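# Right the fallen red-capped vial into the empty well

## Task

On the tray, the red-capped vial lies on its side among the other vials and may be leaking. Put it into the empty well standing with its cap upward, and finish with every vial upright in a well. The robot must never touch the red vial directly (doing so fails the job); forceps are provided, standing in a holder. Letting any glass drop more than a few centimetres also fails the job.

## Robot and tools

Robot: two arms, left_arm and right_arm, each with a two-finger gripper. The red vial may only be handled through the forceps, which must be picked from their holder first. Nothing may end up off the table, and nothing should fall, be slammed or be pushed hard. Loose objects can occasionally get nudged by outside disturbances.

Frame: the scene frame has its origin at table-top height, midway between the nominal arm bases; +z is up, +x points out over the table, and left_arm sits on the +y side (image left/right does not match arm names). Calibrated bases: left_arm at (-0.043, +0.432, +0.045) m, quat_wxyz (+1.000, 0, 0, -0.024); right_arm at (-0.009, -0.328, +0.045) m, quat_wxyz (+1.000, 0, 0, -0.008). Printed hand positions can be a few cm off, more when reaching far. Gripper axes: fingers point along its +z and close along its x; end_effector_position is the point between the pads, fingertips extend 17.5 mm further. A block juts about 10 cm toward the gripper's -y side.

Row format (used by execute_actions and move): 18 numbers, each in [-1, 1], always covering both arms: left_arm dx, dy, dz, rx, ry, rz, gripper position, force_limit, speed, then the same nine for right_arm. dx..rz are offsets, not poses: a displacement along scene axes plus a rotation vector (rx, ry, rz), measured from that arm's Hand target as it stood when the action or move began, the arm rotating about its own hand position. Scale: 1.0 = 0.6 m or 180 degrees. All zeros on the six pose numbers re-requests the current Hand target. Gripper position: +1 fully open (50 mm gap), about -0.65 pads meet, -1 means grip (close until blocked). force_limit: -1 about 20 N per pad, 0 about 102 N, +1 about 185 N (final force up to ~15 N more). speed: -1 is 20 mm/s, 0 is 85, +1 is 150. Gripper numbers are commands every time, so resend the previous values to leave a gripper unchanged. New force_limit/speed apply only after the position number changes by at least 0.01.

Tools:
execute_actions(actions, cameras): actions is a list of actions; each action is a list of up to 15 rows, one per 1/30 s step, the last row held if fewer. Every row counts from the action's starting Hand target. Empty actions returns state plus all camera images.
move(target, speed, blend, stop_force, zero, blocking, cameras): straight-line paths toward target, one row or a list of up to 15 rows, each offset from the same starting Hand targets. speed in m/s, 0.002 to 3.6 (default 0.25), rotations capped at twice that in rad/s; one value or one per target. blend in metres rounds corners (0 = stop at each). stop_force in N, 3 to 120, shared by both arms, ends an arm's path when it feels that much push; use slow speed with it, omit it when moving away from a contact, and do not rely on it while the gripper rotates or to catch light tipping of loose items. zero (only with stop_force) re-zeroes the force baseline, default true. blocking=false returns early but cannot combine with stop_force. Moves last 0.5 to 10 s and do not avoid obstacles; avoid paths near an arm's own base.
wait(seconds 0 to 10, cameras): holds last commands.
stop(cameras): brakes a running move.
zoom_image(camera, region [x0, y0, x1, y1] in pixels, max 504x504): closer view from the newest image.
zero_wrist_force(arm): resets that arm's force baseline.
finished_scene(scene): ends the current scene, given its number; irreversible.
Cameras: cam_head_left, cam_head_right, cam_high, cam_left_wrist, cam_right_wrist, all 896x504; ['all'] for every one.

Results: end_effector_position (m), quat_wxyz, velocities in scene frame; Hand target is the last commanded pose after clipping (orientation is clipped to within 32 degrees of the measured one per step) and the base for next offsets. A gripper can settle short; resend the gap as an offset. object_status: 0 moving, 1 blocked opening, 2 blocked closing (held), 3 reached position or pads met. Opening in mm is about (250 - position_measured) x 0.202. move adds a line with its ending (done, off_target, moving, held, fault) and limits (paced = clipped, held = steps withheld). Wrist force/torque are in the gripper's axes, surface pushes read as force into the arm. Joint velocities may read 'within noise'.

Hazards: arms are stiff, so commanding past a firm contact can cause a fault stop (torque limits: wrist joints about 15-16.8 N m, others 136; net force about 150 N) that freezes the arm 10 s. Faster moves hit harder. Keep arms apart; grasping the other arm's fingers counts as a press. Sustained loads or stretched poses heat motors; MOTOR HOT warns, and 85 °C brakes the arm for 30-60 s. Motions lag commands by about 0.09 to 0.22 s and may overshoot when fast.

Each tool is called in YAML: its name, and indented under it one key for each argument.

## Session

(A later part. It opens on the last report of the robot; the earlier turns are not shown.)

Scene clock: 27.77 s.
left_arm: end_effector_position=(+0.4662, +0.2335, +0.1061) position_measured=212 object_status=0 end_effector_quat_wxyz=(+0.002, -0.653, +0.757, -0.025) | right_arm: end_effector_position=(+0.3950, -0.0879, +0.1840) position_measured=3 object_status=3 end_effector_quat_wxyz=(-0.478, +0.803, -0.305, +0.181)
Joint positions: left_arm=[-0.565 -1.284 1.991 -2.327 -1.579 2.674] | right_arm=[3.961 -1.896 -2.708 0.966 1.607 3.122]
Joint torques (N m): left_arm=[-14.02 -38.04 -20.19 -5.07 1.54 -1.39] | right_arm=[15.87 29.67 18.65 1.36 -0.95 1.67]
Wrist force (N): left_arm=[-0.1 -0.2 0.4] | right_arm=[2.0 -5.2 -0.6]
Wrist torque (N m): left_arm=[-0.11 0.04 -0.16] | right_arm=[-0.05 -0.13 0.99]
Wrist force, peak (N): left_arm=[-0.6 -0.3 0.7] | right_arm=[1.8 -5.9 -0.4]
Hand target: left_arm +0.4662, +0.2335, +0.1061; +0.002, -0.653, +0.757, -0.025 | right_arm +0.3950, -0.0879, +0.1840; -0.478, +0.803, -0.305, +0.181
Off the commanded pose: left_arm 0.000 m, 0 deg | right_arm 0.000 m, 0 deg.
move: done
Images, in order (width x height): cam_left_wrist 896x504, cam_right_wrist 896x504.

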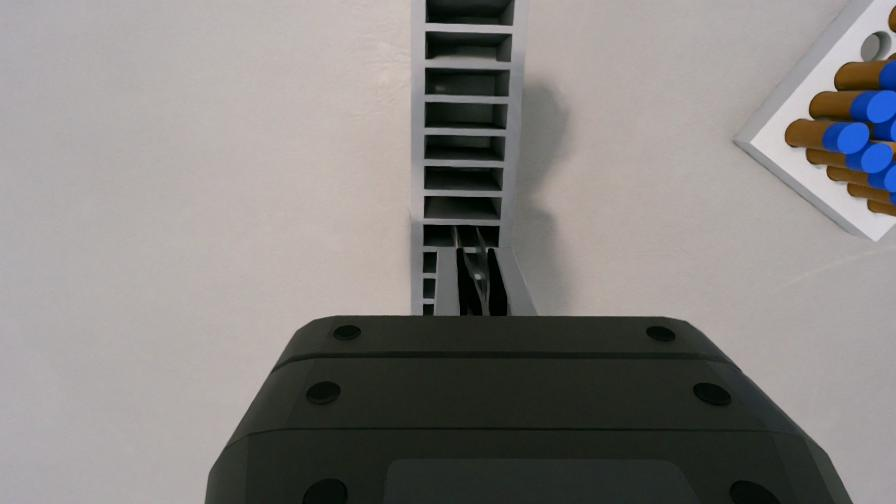

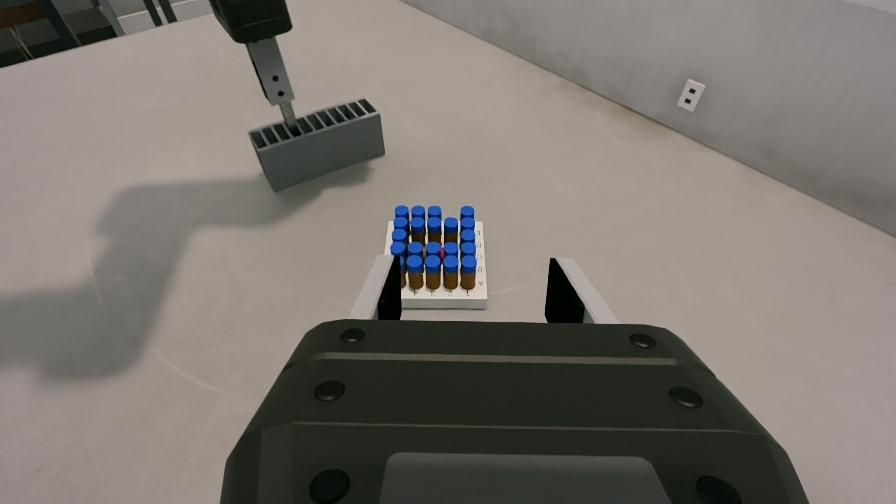

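move:
  target: [0, 0, 0.24, 0, 0, 0, -0.4, -1, -1, 0, 0, 0, 0, 0, 0, 1, 1, 1]
  speed: 0.1
  cameras: ["cam_left_wrist", "cam_right_wrist"]

zoom_image:
  camera: "cam_left_wrist"
  region: [400, 100, 560, 320]

zoom_image:
  camera: "cam_right_wrist"
  region: [200, 0, 400, 200]

Scene clock: 29.87 s.
left_arm: end_effector_position=(+0.4662, +0.2335, +0.2502) position_measured=212 object_status=3 end_effector_quat_wxyz=(+0.002, -0.653, +0.757, -0.025) | right_arm: end_effector_position=(+0.3950, -0.0879, +0.1840) position_measured=3 object_status=3 end_effector_quat_wxyz=(-0.478, +0.803, -0.305, +0.181)
Joint positions: left_arm=[-0.565 -1.46 1.786 -1.946 -1.579 2.674] | right_arm=[3.961 -1.896 -2.708 0.966 1.607 3.122]
Joint torques (N m): left_arm=[-5.56 -18.27 -26.5 -2.4 1.21 0.5] | right_arm=[15.41 29.77 19.52 1.29 -0.97 1.41]
Wrist force (N): left_arm=[-0.4 -0.2 0.7] | right_arm=[1.7 -5.4 -0.5]
Wrist torque (N m): left_arm=[-0.12 0.08 -0.16] | right_arm=[-0.08 -0.09 0.99]
Wrist force, peak (N): left_arm=[-0.3 -0.2 2.5] | right_arm=[1.7 -5.9 -0.3]
Hand target: left_arm +0.4662, +0.2335, +0.2501; +0.002, -0.653, +0.757, -0.025 | right_arm +0.3950, -0.0879, +0.1840; -0.478, +0.803, -0.305, +0.181
Off the commanded pose: left_arm 0.000 m, 0 deg | right_arm 0.000 m, 0 deg.
move: done
Images, in order (width x height): cam_left_wrist 896x504, cam_right_wrist 896x504.

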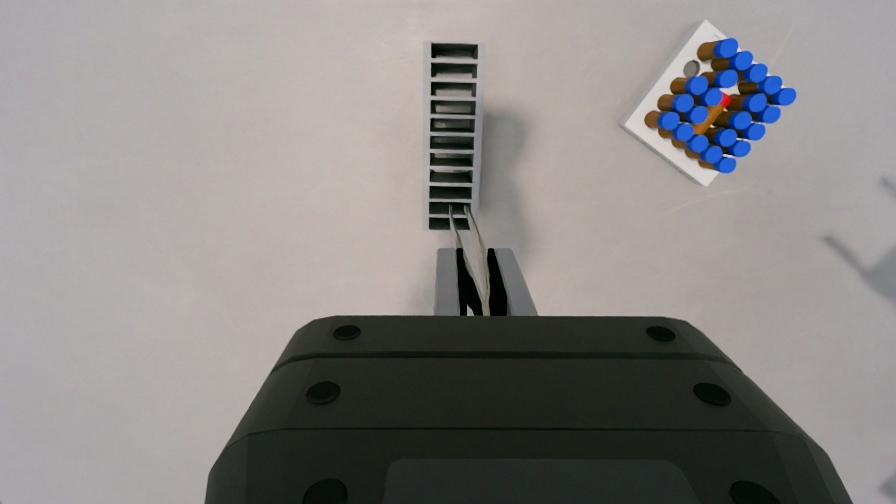

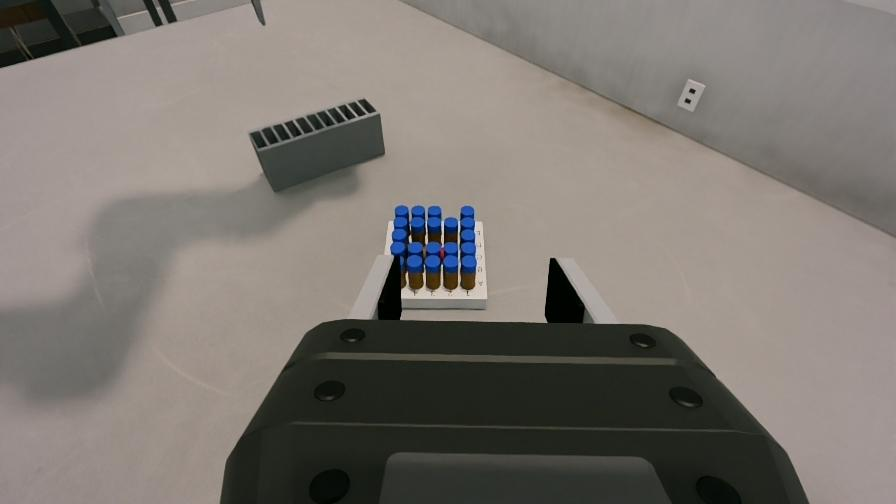

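Scaled by 2.291 from the camera's 896x504 image, which has a finer 1280x720 frame.

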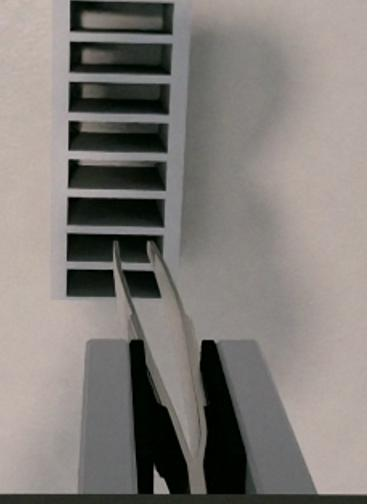

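Scaled by 2.520 from the camera's 896x504 image, which has a finer 1280x720 frame.

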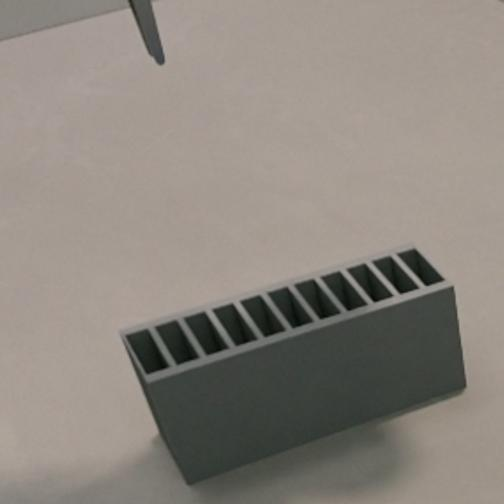

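move:
  target:
    - [0.0867, -0.3582, 0.0165, 0.0497, 0.0845, -0.1831, -0.4, -1, -1, 0, 0, 0, 0, 0, 0, 1, 1, 1]
    - [0.0867, -0.3582, -0.1, 0.0497, 0.0845, -0.1831, -0.4, -1, -1, 0, 0, 0, 0, 0, 0, 1, 1, 1]
  blend: [0.02, 0]
  speed: 0.15
  cameras: ["cam_left_wrist", "cam_right_wrist"]

zoom_image:
  camera: "cam_left_wrist"
  region: [350, 100, 560, 320]

zoom_image:
  camera: "cam_right_wrist"
  region: [350, 100, 550, 320]

Scene clock: 36.47 s.
left_arm: end_effector_position=(+0.5182, +0.0186, +0.1901) position_measured=212 object_status=3 end_effector_quat_wxyz=(-0.054, -0.408, +0.904, +0.119) | right_arm: end_effector_position=(+0.3950, -0.0879, +0.1840) position_measured=3 object_status=3 end_effector_quat_wxyz=(-0.478, +0.803, -0.305, +0.181)
Joint positions: left_arm=[-0.769 -0.882 1.06 -1.487 -1.595 3.05] | right_arm=[3.961 -1.896 -2.708 0.966 1.607 3.122]
Joint torques (N m): left_arm=[13.42 -67.93 -17.76 -3.86 0.29 -1.62] | right_arm=[16.17 28.69 18.48 1.44 -0.9 1.47]
Wrist force (N): left_arm=[-0.3 -0.7 0.9] | right_arm=[1.6 -5.7 -0.5]
Wrist torque (N m): left_arm=[-0.19 0.04 -0.12] | right_arm=[-0.13 -0.07 0.99]
Wrist force, peak (N): left_arm=[-0.6 -1.3 3.2] | right_arm=[1.7 -6.0 -0.3]
Hand target: left_arm +0.5182, +0.0186, +0.1901; -0.054, -0.408, +0.904, +0.119 | right_arm +0.3950, -0.0879, +0.1840; -0.478, +0.803, -0.305, +0.181
Off the commanded pose: left_arm 0.000 m, 0 deg | right_arm 0.000 m, 0 deg.
move: done
Images, in order (width x height): cam_left_wrist 896x504, cam_right_wrist 896x504.

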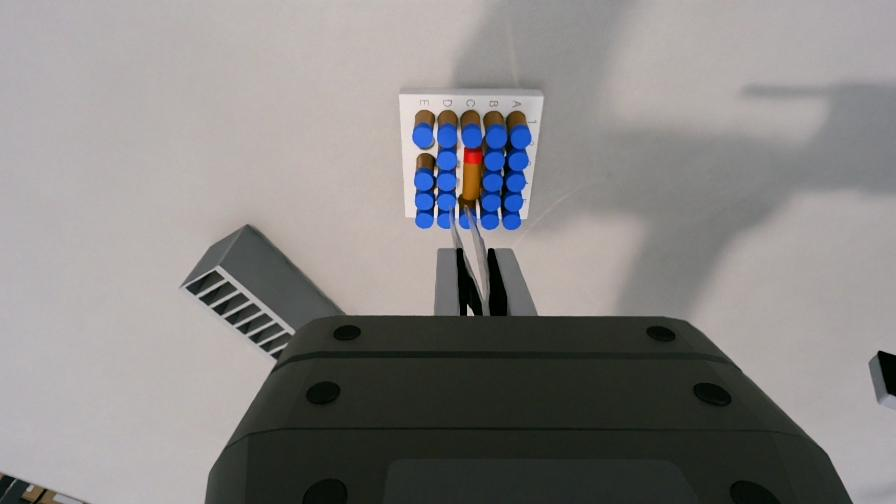

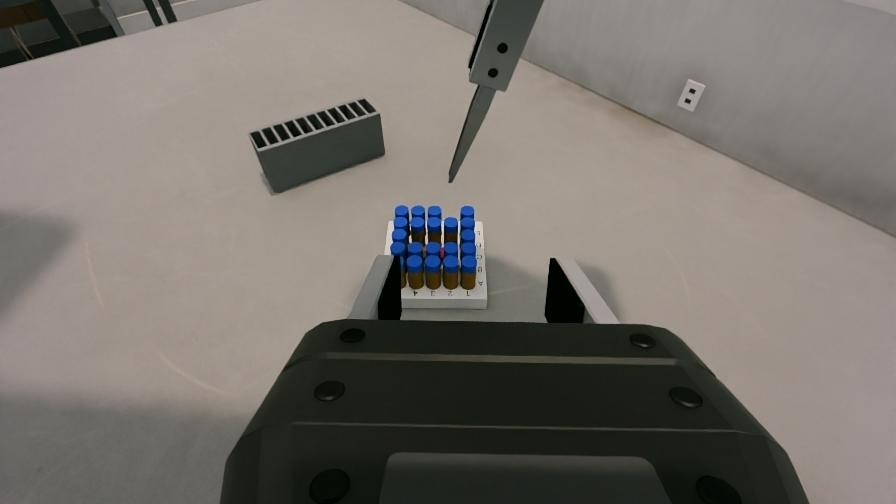

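Scaled by 2.291 from the camera's 896x504 image, which has a finer 1280x720 frame.

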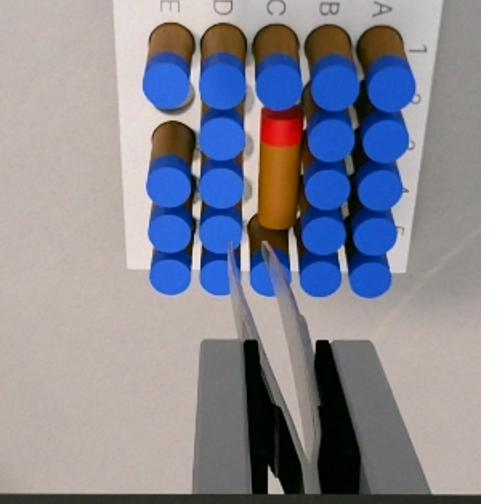

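Scaled by 2.291 from the camera's 896x504 image, which has a finer 1280x720 frame.

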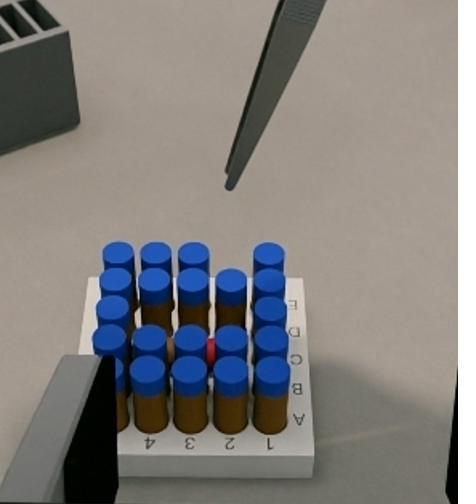

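move:
  target:
    - [-0.0192, -0.0078, 0, 0, 0, 0, -0.4, -1, -1, 0, 0, 0, 0, 0, 0, 1, 1, 1]
    - [-0.0192, -0.0078, -0.06, 0, 0, 0, -0.33, -1, -1, 0, 0, 0, 0, 0, 0, 1, 1, 1]
  speed: 0.05
  cameras: ["cam_left_wrist", "cam_right_wrist"]

zoom_image:
  camera: "cam_left_wrist"
  region: [380, 60, 560, 320]

zoom_image:
  camera: "cam_right_wrist"
  region: [380, 120, 530, 300]

Scene clock: 39.53 s.
left_arm: end_effector_position=(+0.5066, +0.0139, +0.1541) position_measured=202 object_status=3 end_effector_quat_wxyz=(-0.054, -0.408, +0.904, +0.119) | right_arm: end_effector_position=(+0.3950, -0.0879, +0.1840) position_measured=3 object_status=3 end_effector_quat_wxyz=(-0.478, +0.803, -0.305, +0.181)
Joint positions: left_arm=[-0.784 -0.878 1.146 -1.579 -1.599 3.035] | right_arm=[3.961 -1.896 -2.708 0.966 1.607 3.122]
Joint torques (N m): left_arm=[13.97 -66.87 -30.24 -1.58 1.61 1.23] | right_arm=[15.88 29.89 18.93 1.59 -0.69 1.43]
Wrist force (N): left_arm=[-0.4 -0.6 1.2] | right_arm=[1.7 -5.6 -0.4]
Wrist torque (N m): left_arm=[-0.18 0.05 -0.13] | right_arm=[-0.11 -0.09 0.99]
Wrist force, peak (N): left_arm=[-0.5 -0.7 2.1] | right_arm=[1.8 -5.8 -0.3]
Hand target: left_arm +0.5067, +0.0139, +0.1541; -0.054, -0.408, +0.904, +0.119 | right_arm +0.3950, -0.0879, +0.1840; -0.478, +0.803, -0.305, +0.181
Off the commanded pose: left_arm 0.000 m, 0 deg | right_arm 0.000 m, 0 deg.
move: done
Images, in order (width x height): cam_left_wrist 896x504, cam_right_wrist 896x504.

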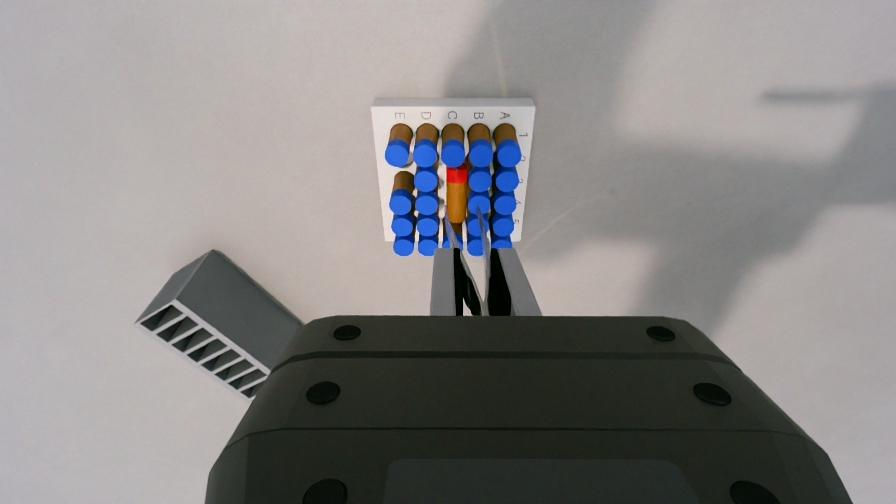

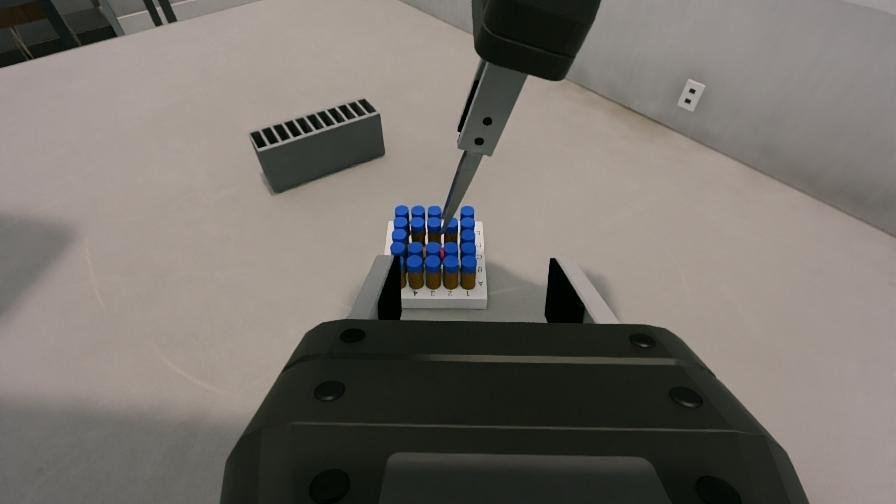

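Scaled by 1.938 from the camera's 896x504 image, which has a finer 1280x720 frame.

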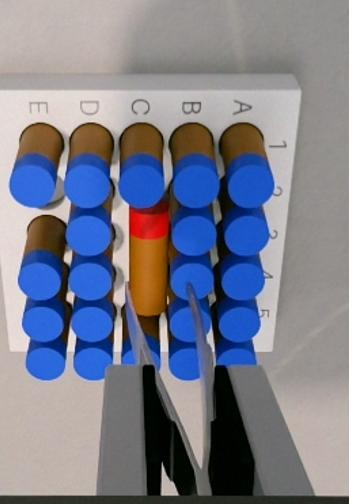

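Scaled by 2.800 from the camera's 896x504 image, which has a finer 1280x720 frame.

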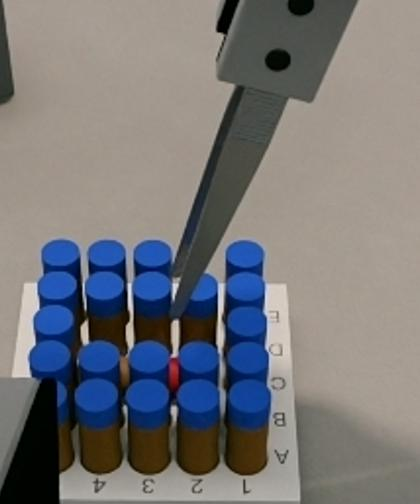

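move:
  target: [0.0013, 0.0015, 0, 0, 0, 0, -0.34, -1, -1, 0, 0, 0, 0, 0, 0, 1, 1, 1]
  speed: 0.02
  cameras: ["cam_left_wrist", "cam_right_wrist"]

zoom_image:
  camera: "cam_left_wrist"
  region: [420, 140, 500, 250]

zoom_image:
  camera: "cam_right_wrist"
  region: [400, 180, 480, 280]

Scene clock: 41.10 s.
left_arm: end_effector_position=(+0.5075, +0.0148, +0.1542) position_measured=203 object_status=3 end_effector_quat_wxyz=(-0.054, -0.408, +0.904, +0.119) | right_arm: end_effector_position=(+0.3950, -0.0879, +0.1840) position_measured=3 object_status=3 end_effector_quat_wxyz=(-0.478, +0.803, -0.305, +0.181)
Joint positions: left_arm=[-0.783 -0.878 1.146 -1.579 -1.599 3.036] | right_arm=[3.961 -1.896 -2.708 0.966 1.607 3.122]
Joint torques (N m): left_arm=[11.06 -45.27 -29.71 -0.44 1.32 0.88] | right_arm=[15.41 30.41 18.59 1.61 -0.84 1.37]
Wrist force (N): left_arm=[-0.7 -0.4 1.1] | right_arm=[1.9 -5.4 -0.3]
Wrist torque (N m): left_arm=[-0.16 0.09 -0.13] | right_arm=[-0.09 -0.11 0.99]
Wrist force, peak (N): left_arm=[-0.5 -0.8 1.3] | right_arm=[1.9 -5.7 -0.1]
Hand target: left_arm +0.5074, +0.0148, +0.1541; -0.054, -0.408, +0.904, +0.119 | right_arm +0.3950, -0.0879, +0.1840; -0.478, +0.803, -0.305, +0.181
Off the commanded pose: left_arm 0.000 m, 0 deg | right_arm 0.000 m, 0 deg.
move: done
Images, in order (width x height): cam_left_wrist 896x504, cam_right_wrist 896x504.

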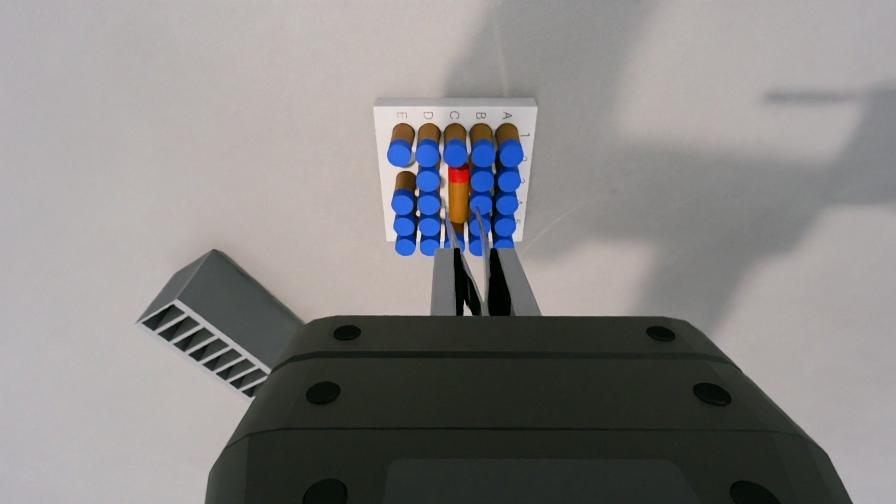

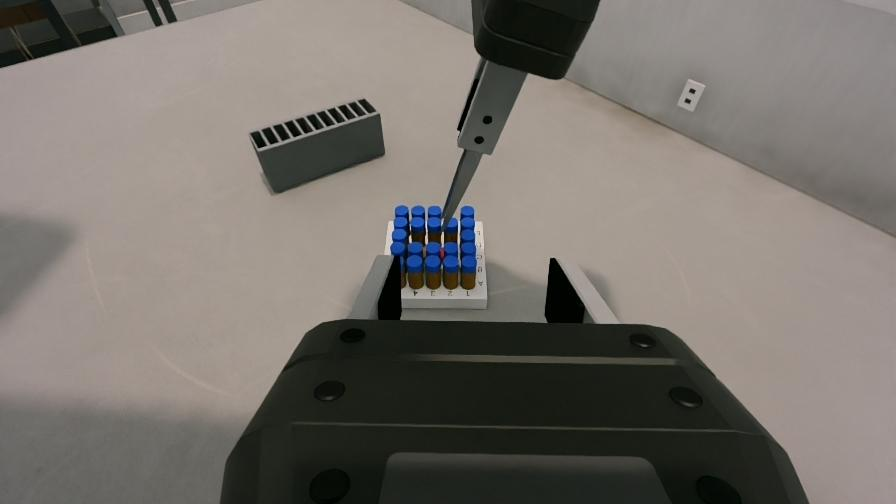

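Scaled by 4.582 from the camera's 896x504 image, which has a finer 1280x720 frame.

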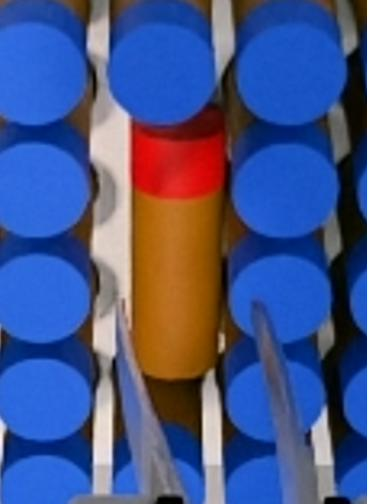

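Scaled by 5.040 from the camera's 896x504 image, which has a finer 1280x720 frame.

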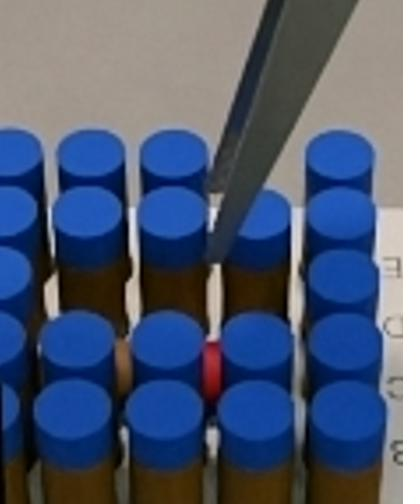

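move:
  target:
    - [0.00275, 0.0031, 0, 0, 0, 0, -0.34, -1, -1, 0, 0, 0, 0, 0, 0, 1, 1, 1]
    - [0.00275, 0.0031, -0.02, 0, 0, 0, -0.34, -1, -1, 0, 0, 0, 0, 0, 0, 1, 1, 1]
  speed: 0.02
  cameras: ["cam_left_wrist", "cam_right_wrist"]

zoom_image:
  camera: "cam_left_wrist"
  region: [410, 130, 510, 250]

zoom_image:
  camera: "cam_right_wrist"
  region: [400, 180, 480, 280]

Scene clock: 43.47 s.
left_arm: end_effector_position=(+0.5091, +0.0167, +0.1419) position_measured=203 object_status=3 end_effector_quat_wxyz=(-0.054, -0.408, +0.904, +0.119) end_effector_velocity=(+0.000, +0.001, +0.000) end_effector_angular_velocity=(+0.002, +0.003, -0.001) | right_arm: end_effector_position=(+0.3950, -0.0879, +0.1840) position_measured=3 object_status=3 end_effector_quat_wxyz=(-0.478, +0.803, -0.305, +0.181)
Joint positions: left_arm=[-0.779 -0.869 1.163 -1.604 -1.598 3.039] | right_arm=[3.961 -1.896 -2.708 0.966 1.607 3.122]
Joint velocities: left_arm=[0.001 0 -0.002 0.005 0 0.002] | right_arm=[within noise]
Joint torques (N m): left_arm=[-6.59 -58.39 -29.42 -0.41 0.09 -1.62] | right_arm=[15.18 29.33 18.23 1.46 -0.86 1.42]
Wrist force (N): left_arm=[-0.5 -0.6 1.1] | right_arm=[1.9 -5.4 -0.4]
Wrist torque (N m): left_arm=[-0.18 0.06 -0.13] | right_arm=[-0.07 -0.11 0.99]
Wrist force, peak (N): left_arm=[-0.5 -0.8 1.6] | right_arm=[1.9 -5.7 -0.5]
Hand target: left_arm +0.5091, +0.0167, +0.1421; -0.054, -0.408, +0.904, +0.119 | right_arm +0.3950, -0.0879, +0.1840; -0.478, +0.803, -0.305, +0.181
Off the commanded pose: left_arm 0.000 m, 0 deg | right_arm 0.000 m, 0 deg.
move: done
Images, in order (width x height): cam_left_wrist 896x504, cam_right_wrist 896x504.

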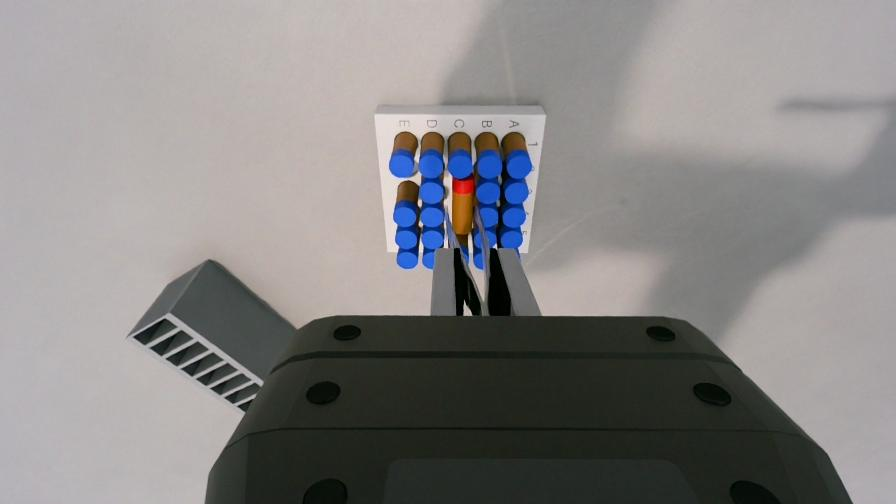

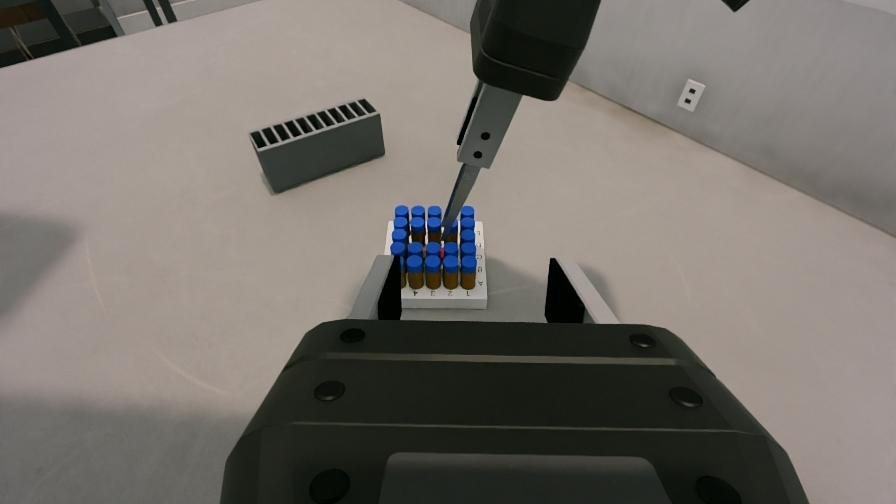

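Scaled by 4.200 from the camera's 896x504 image, which has a finer 1280x720 frame.

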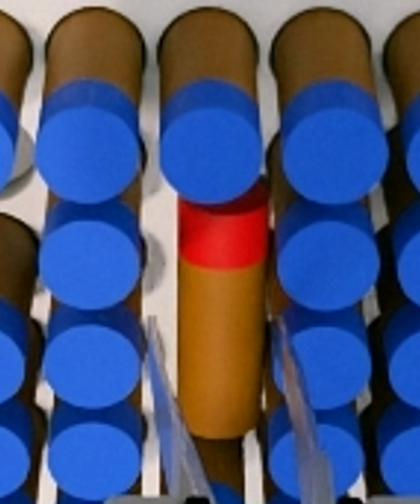

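Scaled by 5.040 from the camera's 896x504 image, which has a finer 1280x720 frame.

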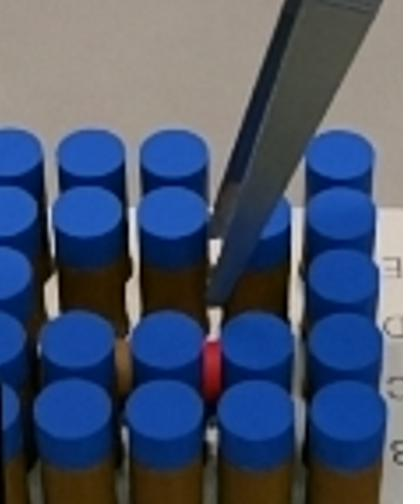

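move:
  target:
    - [0.001, -0.0002, 0, 0, 0, 0, -0.34, -1, -1, 0, 0, 0, 0, 0, 0, 1, 1, 1]
    - [0.001, -0.0002, -0.0267, 0, 0, 0, -0.34, -1, -1, 0, 0, 0, 0, 0, 0, 1, 1, 1]
  speed: 0.01
  stop_force: 3
  cameras: ["cam_left_wrist", "cam_right_wrist"]

zoom_image:
  camera: "cam_left_wrist"
  region: [410, 140, 510, 260]

zoom_image:
  camera: "cam_right_wrist"
  region: [400, 190, 480, 290]

Scene clock: 46.43 s.
left_arm: end_effector_position=(+0.5097, +0.0166, +0.1260) position_measured=203 object_status=3 end_effector_quat_wxyz=(-0.054, -0.408, +0.904, +0.119) | right_arm: end_effector_position=(+0.3950, -0.0879, +0.1840) position_measured=3 object_status=3 end_effector_quat_wxyz=(-0.478, +0.803, -0.305, +0.181)
Joint positions: left_arm=[-0.779 -0.855 1.181 -1.636 -1.598 3.04] | right_arm=[3.961 -1.896 -2.708 0.966 1.607 3.122]
Joint torques (N m): left_arm=[13.58 -61.71 -29.18 -0.47 1.46 1.34] | right_arm=[14.7 29.67 19.08 1.5 -0.73 1.53]
Wrist force (N): left_arm=[-0.3 -0.5 1.0] | right_arm=[1.9 -5.6 -0.4]
Wrist torque (N m): left_arm=[-0.16 0.04 -0.13] | right_arm=[-0.12 -0.11 0.99]
Wrist force, peak (N): left_arm=[-0.7 -0.5 1.5] | right_arm=[1.9 -5.7 -0.6]
Hand target: left_arm +0.5097, +0.0166, +0.1261; -0.054, -0.408, +0.904, +0.119 | right_arm +0.3950, -0.0879, +0.1840; -0.478, +0.803, -0.305, +0.181
Off the commanded pose: left_arm 0.000 m, 0 deg | right_arm 0.000 m, 0 deg.
move: done
Images, in order (width x height): cam_left_wrist 896x504, cam_right_wrist 896x504.

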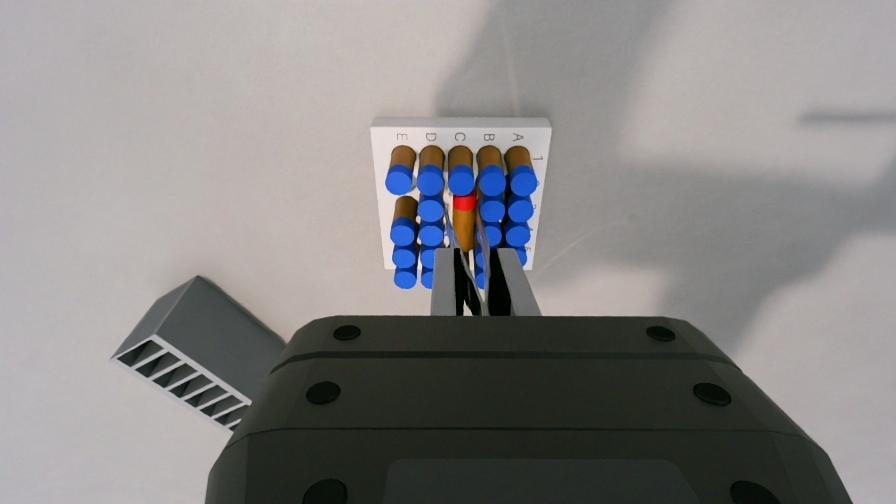

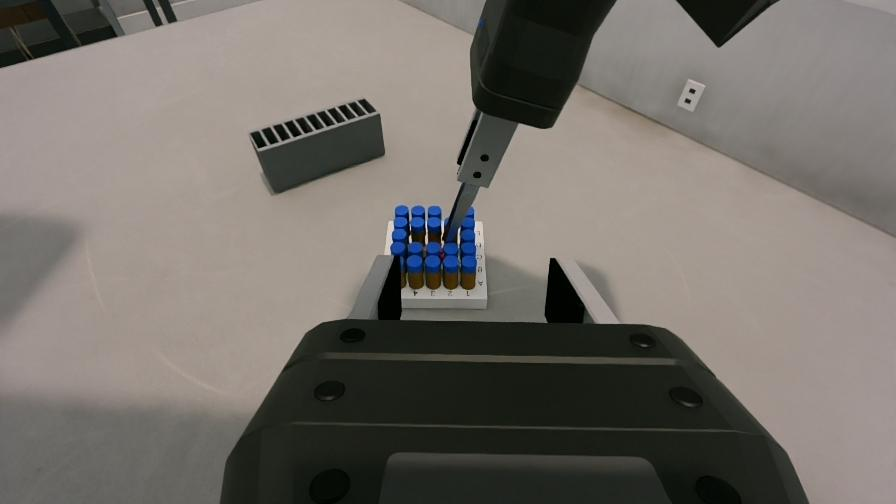

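Scaled by 4.200 from the camera's 896x504 image, which has a finer 1280x720 frame.

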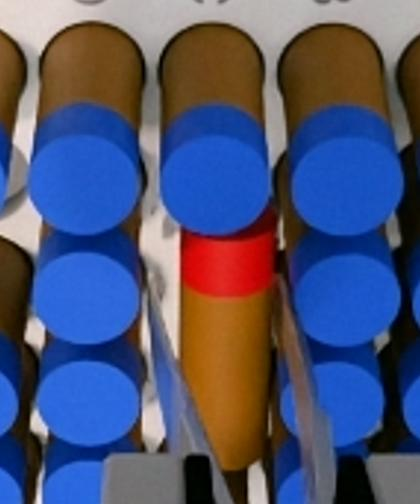

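Scaled by 5.040 from the camera's 896x504 image, which has a finer 1280x720 frame.

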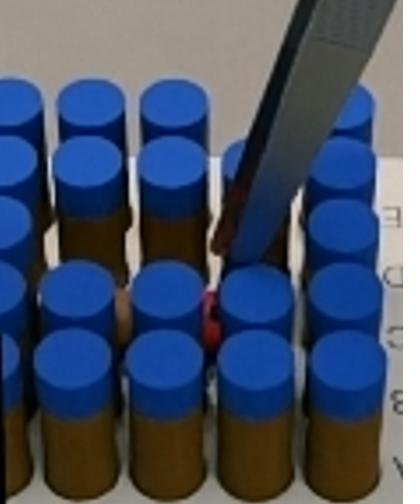

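move:
  target: [0, 0, -0.0117, 0, 0, 0, -0.34, -1, -1, 0, 0, 0, 0, 0, 0, 1, 1, 1]
  speed: 0.01
  stop_force: 3
  cameras: ["cam_left_wrist", "cam_right_wrist"]

zoom_image:
  camera: "cam_left_wrist"
  region: [410, 140, 510, 260]

zoom_image:
  camera: "cam_right_wrist"
  region: [400, 190, 480, 290]

Scene clock: 48.07 s.
left_arm: end_effector_position=(+0.5097, +0.0166, +0.1190) position_measured=203 object_status=3 end_effector_quat_wxyz=(-0.054, -0.408, +0.904, +0.119) | right_arm: end_effector_position=(+0.3950, -0.0879, +0.1840) position_measured=3 object_status=3 end_effector_quat_wxyz=(-0.478, +0.803, -0.305, +0.181)
Joint positions: left_arm=[-0.779 -0.849 1.19 -1.651 -1.598 3.04] | right_arm=[3.961 -1.896 -2.708 0.966 1.607 3.122]
Joint torques (N m): left_arm=[13.04 -61.67 -28.47 -0.31 1.54 1.13] | right_arm=[15.33 30.06 19.65 1.55 -0.79 1.42]
Wrist force (N): left_arm=[-0.5 -0.6 0.9] | right_arm=[1.6 -5.4 -0.3]
Wrist torque (N m): left_arm=[-0.17 0.07 -0.13] | right_arm=[-0.08 -0.07 0.98]
Wrist force, peak (N): left_arm=[-0.5 -0.3 1.4] | right_arm=[1.8 -5.8 0.0]
Hand target: left_arm +0.5097, +0.0166, +0.1191; -0.054, -0.408, +0.904, +0.119 | right_arm +0.3950, -0.0879, +0.1840; -0.478, +0.803, -0.305, +0.181
Off the commanded pose: left_arm 0.000 m, 0 deg | right_arm 0.000 m, 0 deg.
move: done
Images, in order (width x height): cam_left_wrist 896x504, cam_right_wrist 896x504.

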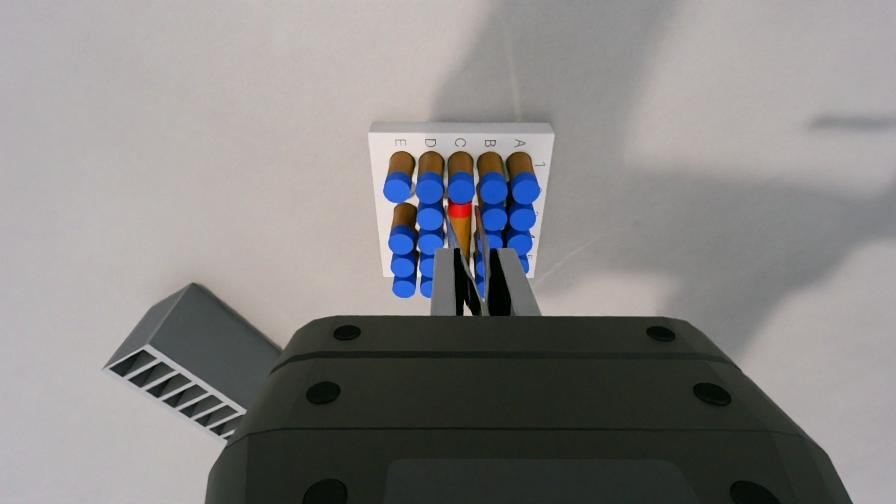

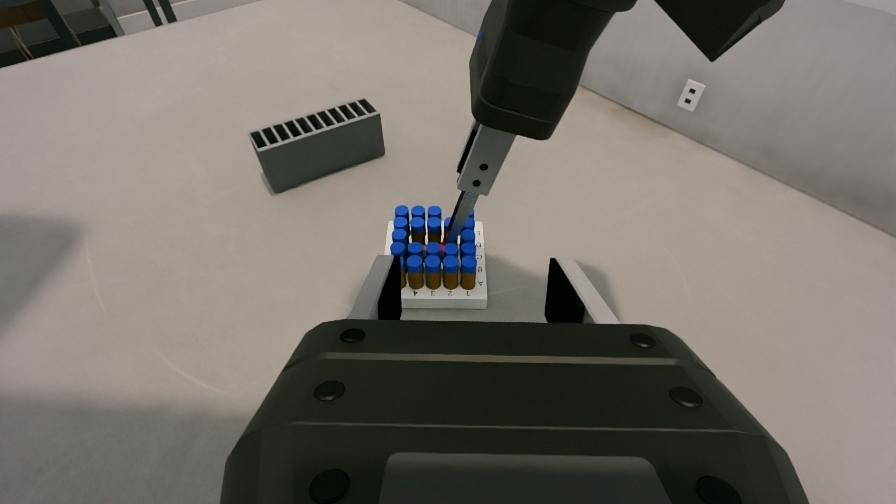

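Scaled by 4.200 from the camera's 896x504 image, which has a finer 1280x720 frame.

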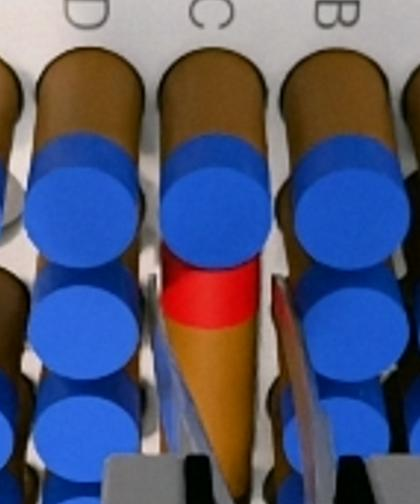

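Scaled by 5.040 from the camera's 896x504 image, which has a finer 1280x720 frame.

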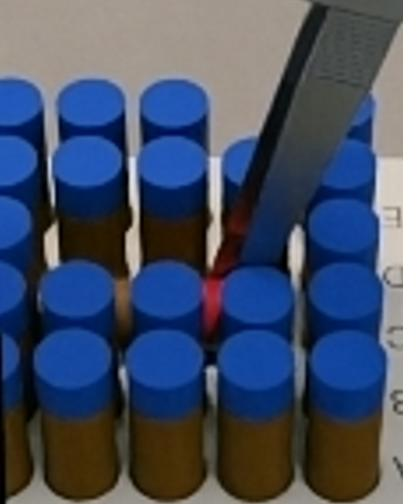

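move:
  target: [0, 0, -0.01, 0, 0, 0, -0.34, -1, -1, 0, 0, 0, 0, 0, 0, 1, 1, 1]
  speed: 0.01
  stop_force: 3
  cameras: ["cam_left_wrist", "cam_right_wrist"]

zoom_image:
  camera: "cam_left_wrist"
  region: [410, 140, 510, 260]

zoom_image:
  camera: "cam_right_wrist"
  region: [400, 190, 480, 290]

Scene clock: 49.50 s.
left_arm: end_effector_position=(+0.5097, +0.0166, +0.1130) position_measured=203 object_status=3 end_effector_quat_wxyz=(-0.054, -0.408, +0.904, +0.119) | right_arm: end_effector_position=(+0.3950, -0.0879, +0.1840) position_measured=3 object_status=3 end_effector_quat_wxyz=(-0.478, +0.803, -0.305, +0.181)
Joint positions: left_arm=[-0.779 -0.844 1.197 -1.663 -1.598 3.04] | right_arm=[3.961 -1.896 -2.708 0.966 1.607 3.122]
Joint torques (N m): left_arm=[12.59 -61.58 -28.99 -0.42 1.49 0.87] | right_arm=[14.94 30.42 18.18 1.49 -0.92 1.63]
Wrist force (N): left_arm=[-0.5 -0.4 0.9] | right_arm=[1.9 -5.5 -0.4]
Wrist torque (N m): left_arm=[-0.15 0.07 -0.13] | right_arm=[-0.09 -0.11 0.99]
Wrist force, peak (N): left_arm=[-0.4 -0.8 1.3] | right_arm=[1.6 -6.0 -0.4]
Hand target: left_arm +0.5097, +0.0166, +0.1131; -0.054, -0.408, +0.904, +0.119 | right_arm +0.3950, -0.0879, +0.1840; -0.478, +0.803, -0.305, +0.181
Off the commanded pose: left_arm 0.000 m, 0 deg | right_arm 0.000 m, 0 deg.
move: done
Images, in order (width x height): cam_left_wrist 896x504, cam_right_wrist 896x504.

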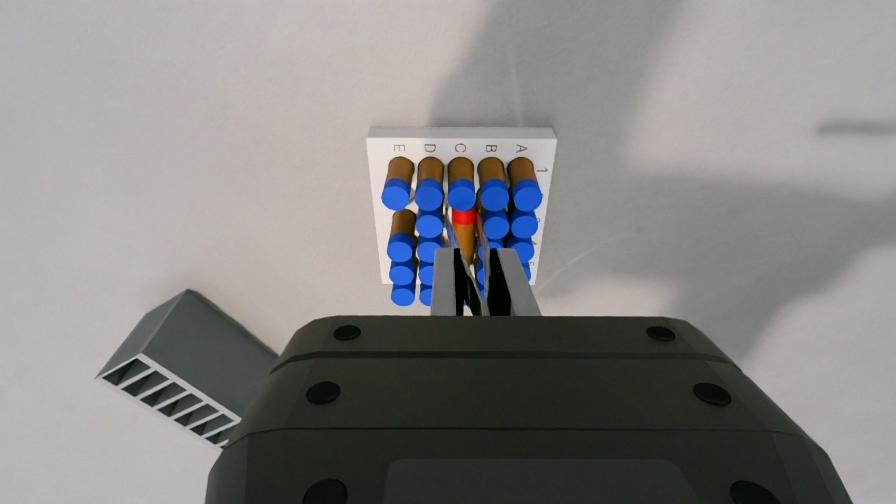

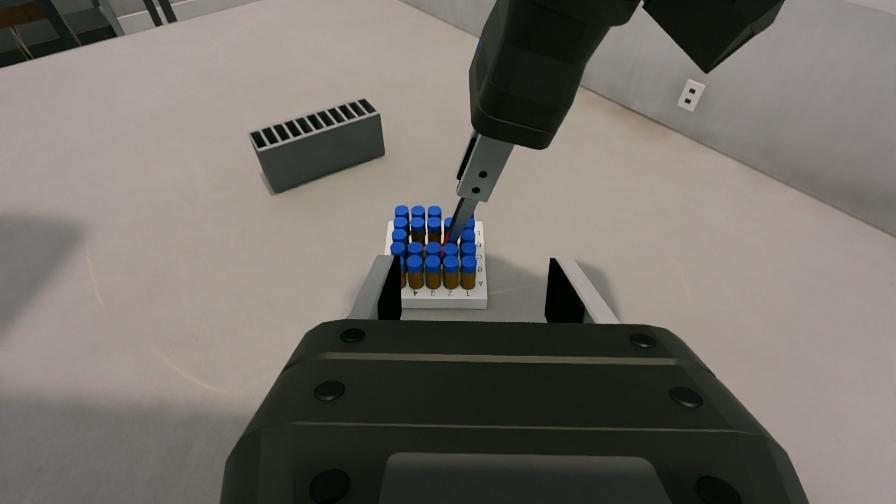

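Scaled by 4.200 from the camera's 896x504 image, which has a finer 1280x720 frame.

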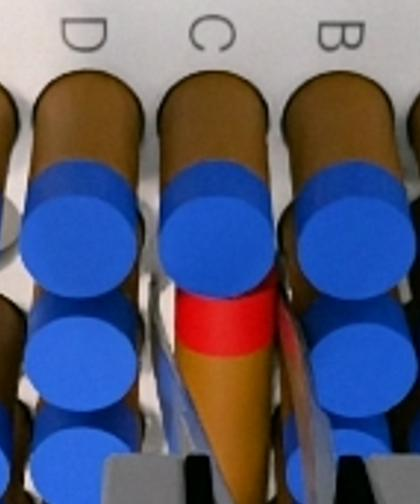

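Scaled by 5.040 from the camera's 896x504 image, which has a finer 1280x720 frame.

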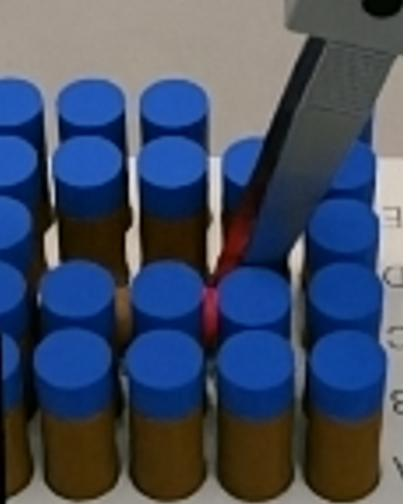

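move:
  target: [0, 0, -0.01, 0, 0, 0, -0.34, -1, -1, 0, 0, 0, 0, 0, 0, 1, 1, 1]
  speed: 0.006
  stop_force: 3
  cameras: ["cam_left_wrist", "cam_right_wrist"]

zoom_image:
  camera: "cam_left_wrist"
  region: [410, 140, 510, 260]

zoom_image:
  camera: "cam_right_wrist"
  region: [400, 190, 480, 290]

Scene clock: 51.30 s.
left_arm: end_effector_position=(+0.5097, +0.0166, +0.1108) position_measured=203 object_status=3 end_effector_quat_wxyz=(-0.054, -0.408, +0.904, +0.119) | right_arm: end_effector_position=(+0.3950, -0.0879, +0.1840) position_measured=3 object_status=3 end_effector_quat_wxyz=(-0.478, +0.803, -0.305, +0.181)
Joint positions: left_arm=[-0.779 -0.842 1.2 -1.668 -1.598 3.04] | right_arm=[3.961 -1.896 -2.708 0.966 1.607 3.122]
Joint torques (N m): left_arm=[12.57 -64.45 -27.2 -0.19 1.57 0.98] | right_arm=[15.31 29.33 19.28 1.53 -0.75 1.62]
Wrist force (N): left_arm=[-0.6 -0.8 -3.1] | right_arm=[1.5 -5.4 -0.5]
Wrist torque (N m): left_arm=[-0.19 0.07 -0.13] | right_arm=[-0.08 -0.06 0.98]
Wrist force, peak (N): left_arm=[-0.2 -0.4 -5.8] | right_arm=[2.0 -5.8 -0.4]
Hand target: left_arm +0.5097, +0.0166, +0.1108; -0.054, -0.408, +0.904, +0.119 (not the last commanded pose) | right_arm +0.3950, -0.0879, +0.1840; -0.478, +0.803, -0.305, +0.181
Off the commanded pose: left_arm 0.004 m, 0 deg | right_arm 0.000 m, 0 deg.
move: contact (left_arm)
Images, in order (width x height): cam_left_wrist 896x504, cam_right_wrist 896x504.

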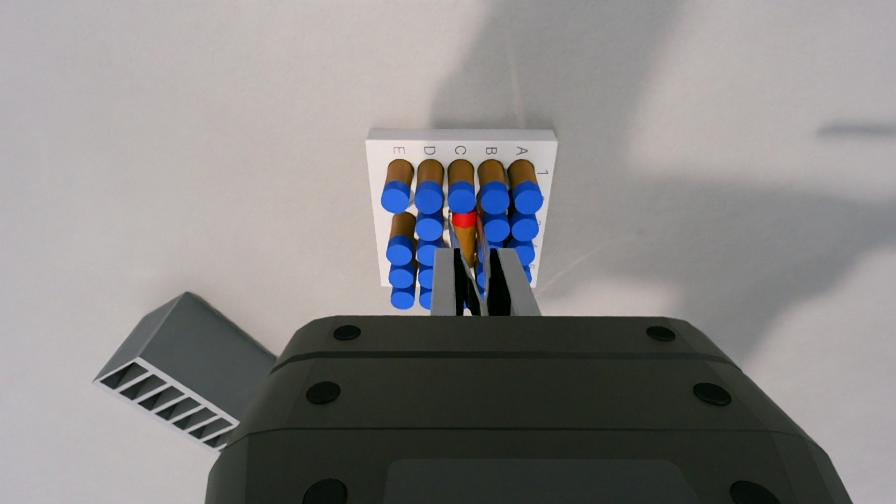

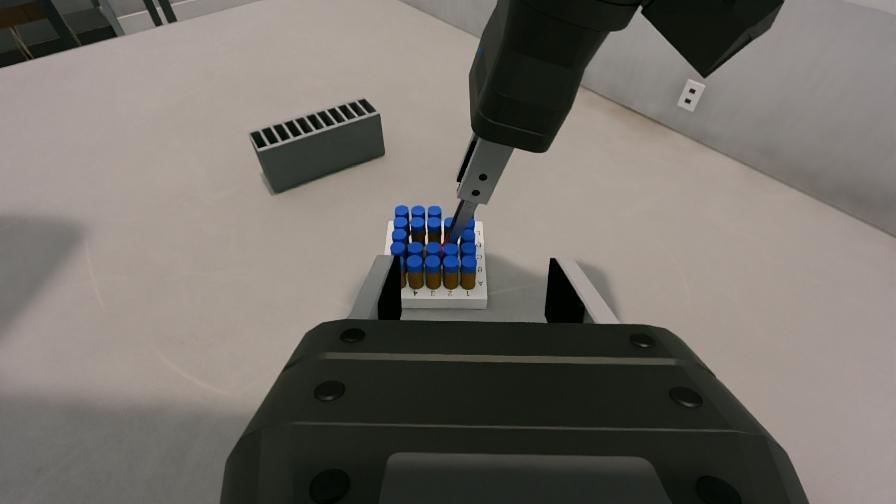

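Scaled by 4.200 from the camera's 896x504 image, which has a finer 1280x720 frame.

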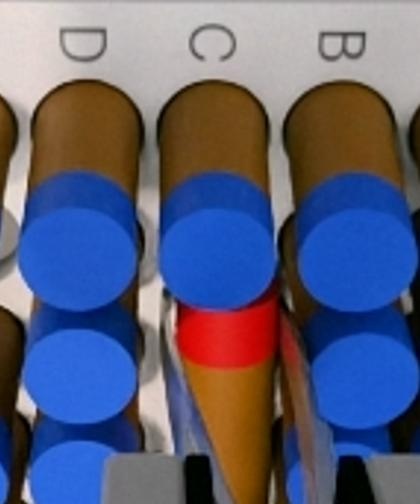

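Scaled by 5.040 from the camera's 896x504 image, which has a finer 1280x720 frame.

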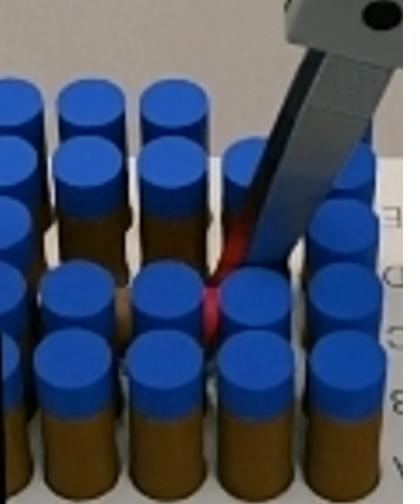

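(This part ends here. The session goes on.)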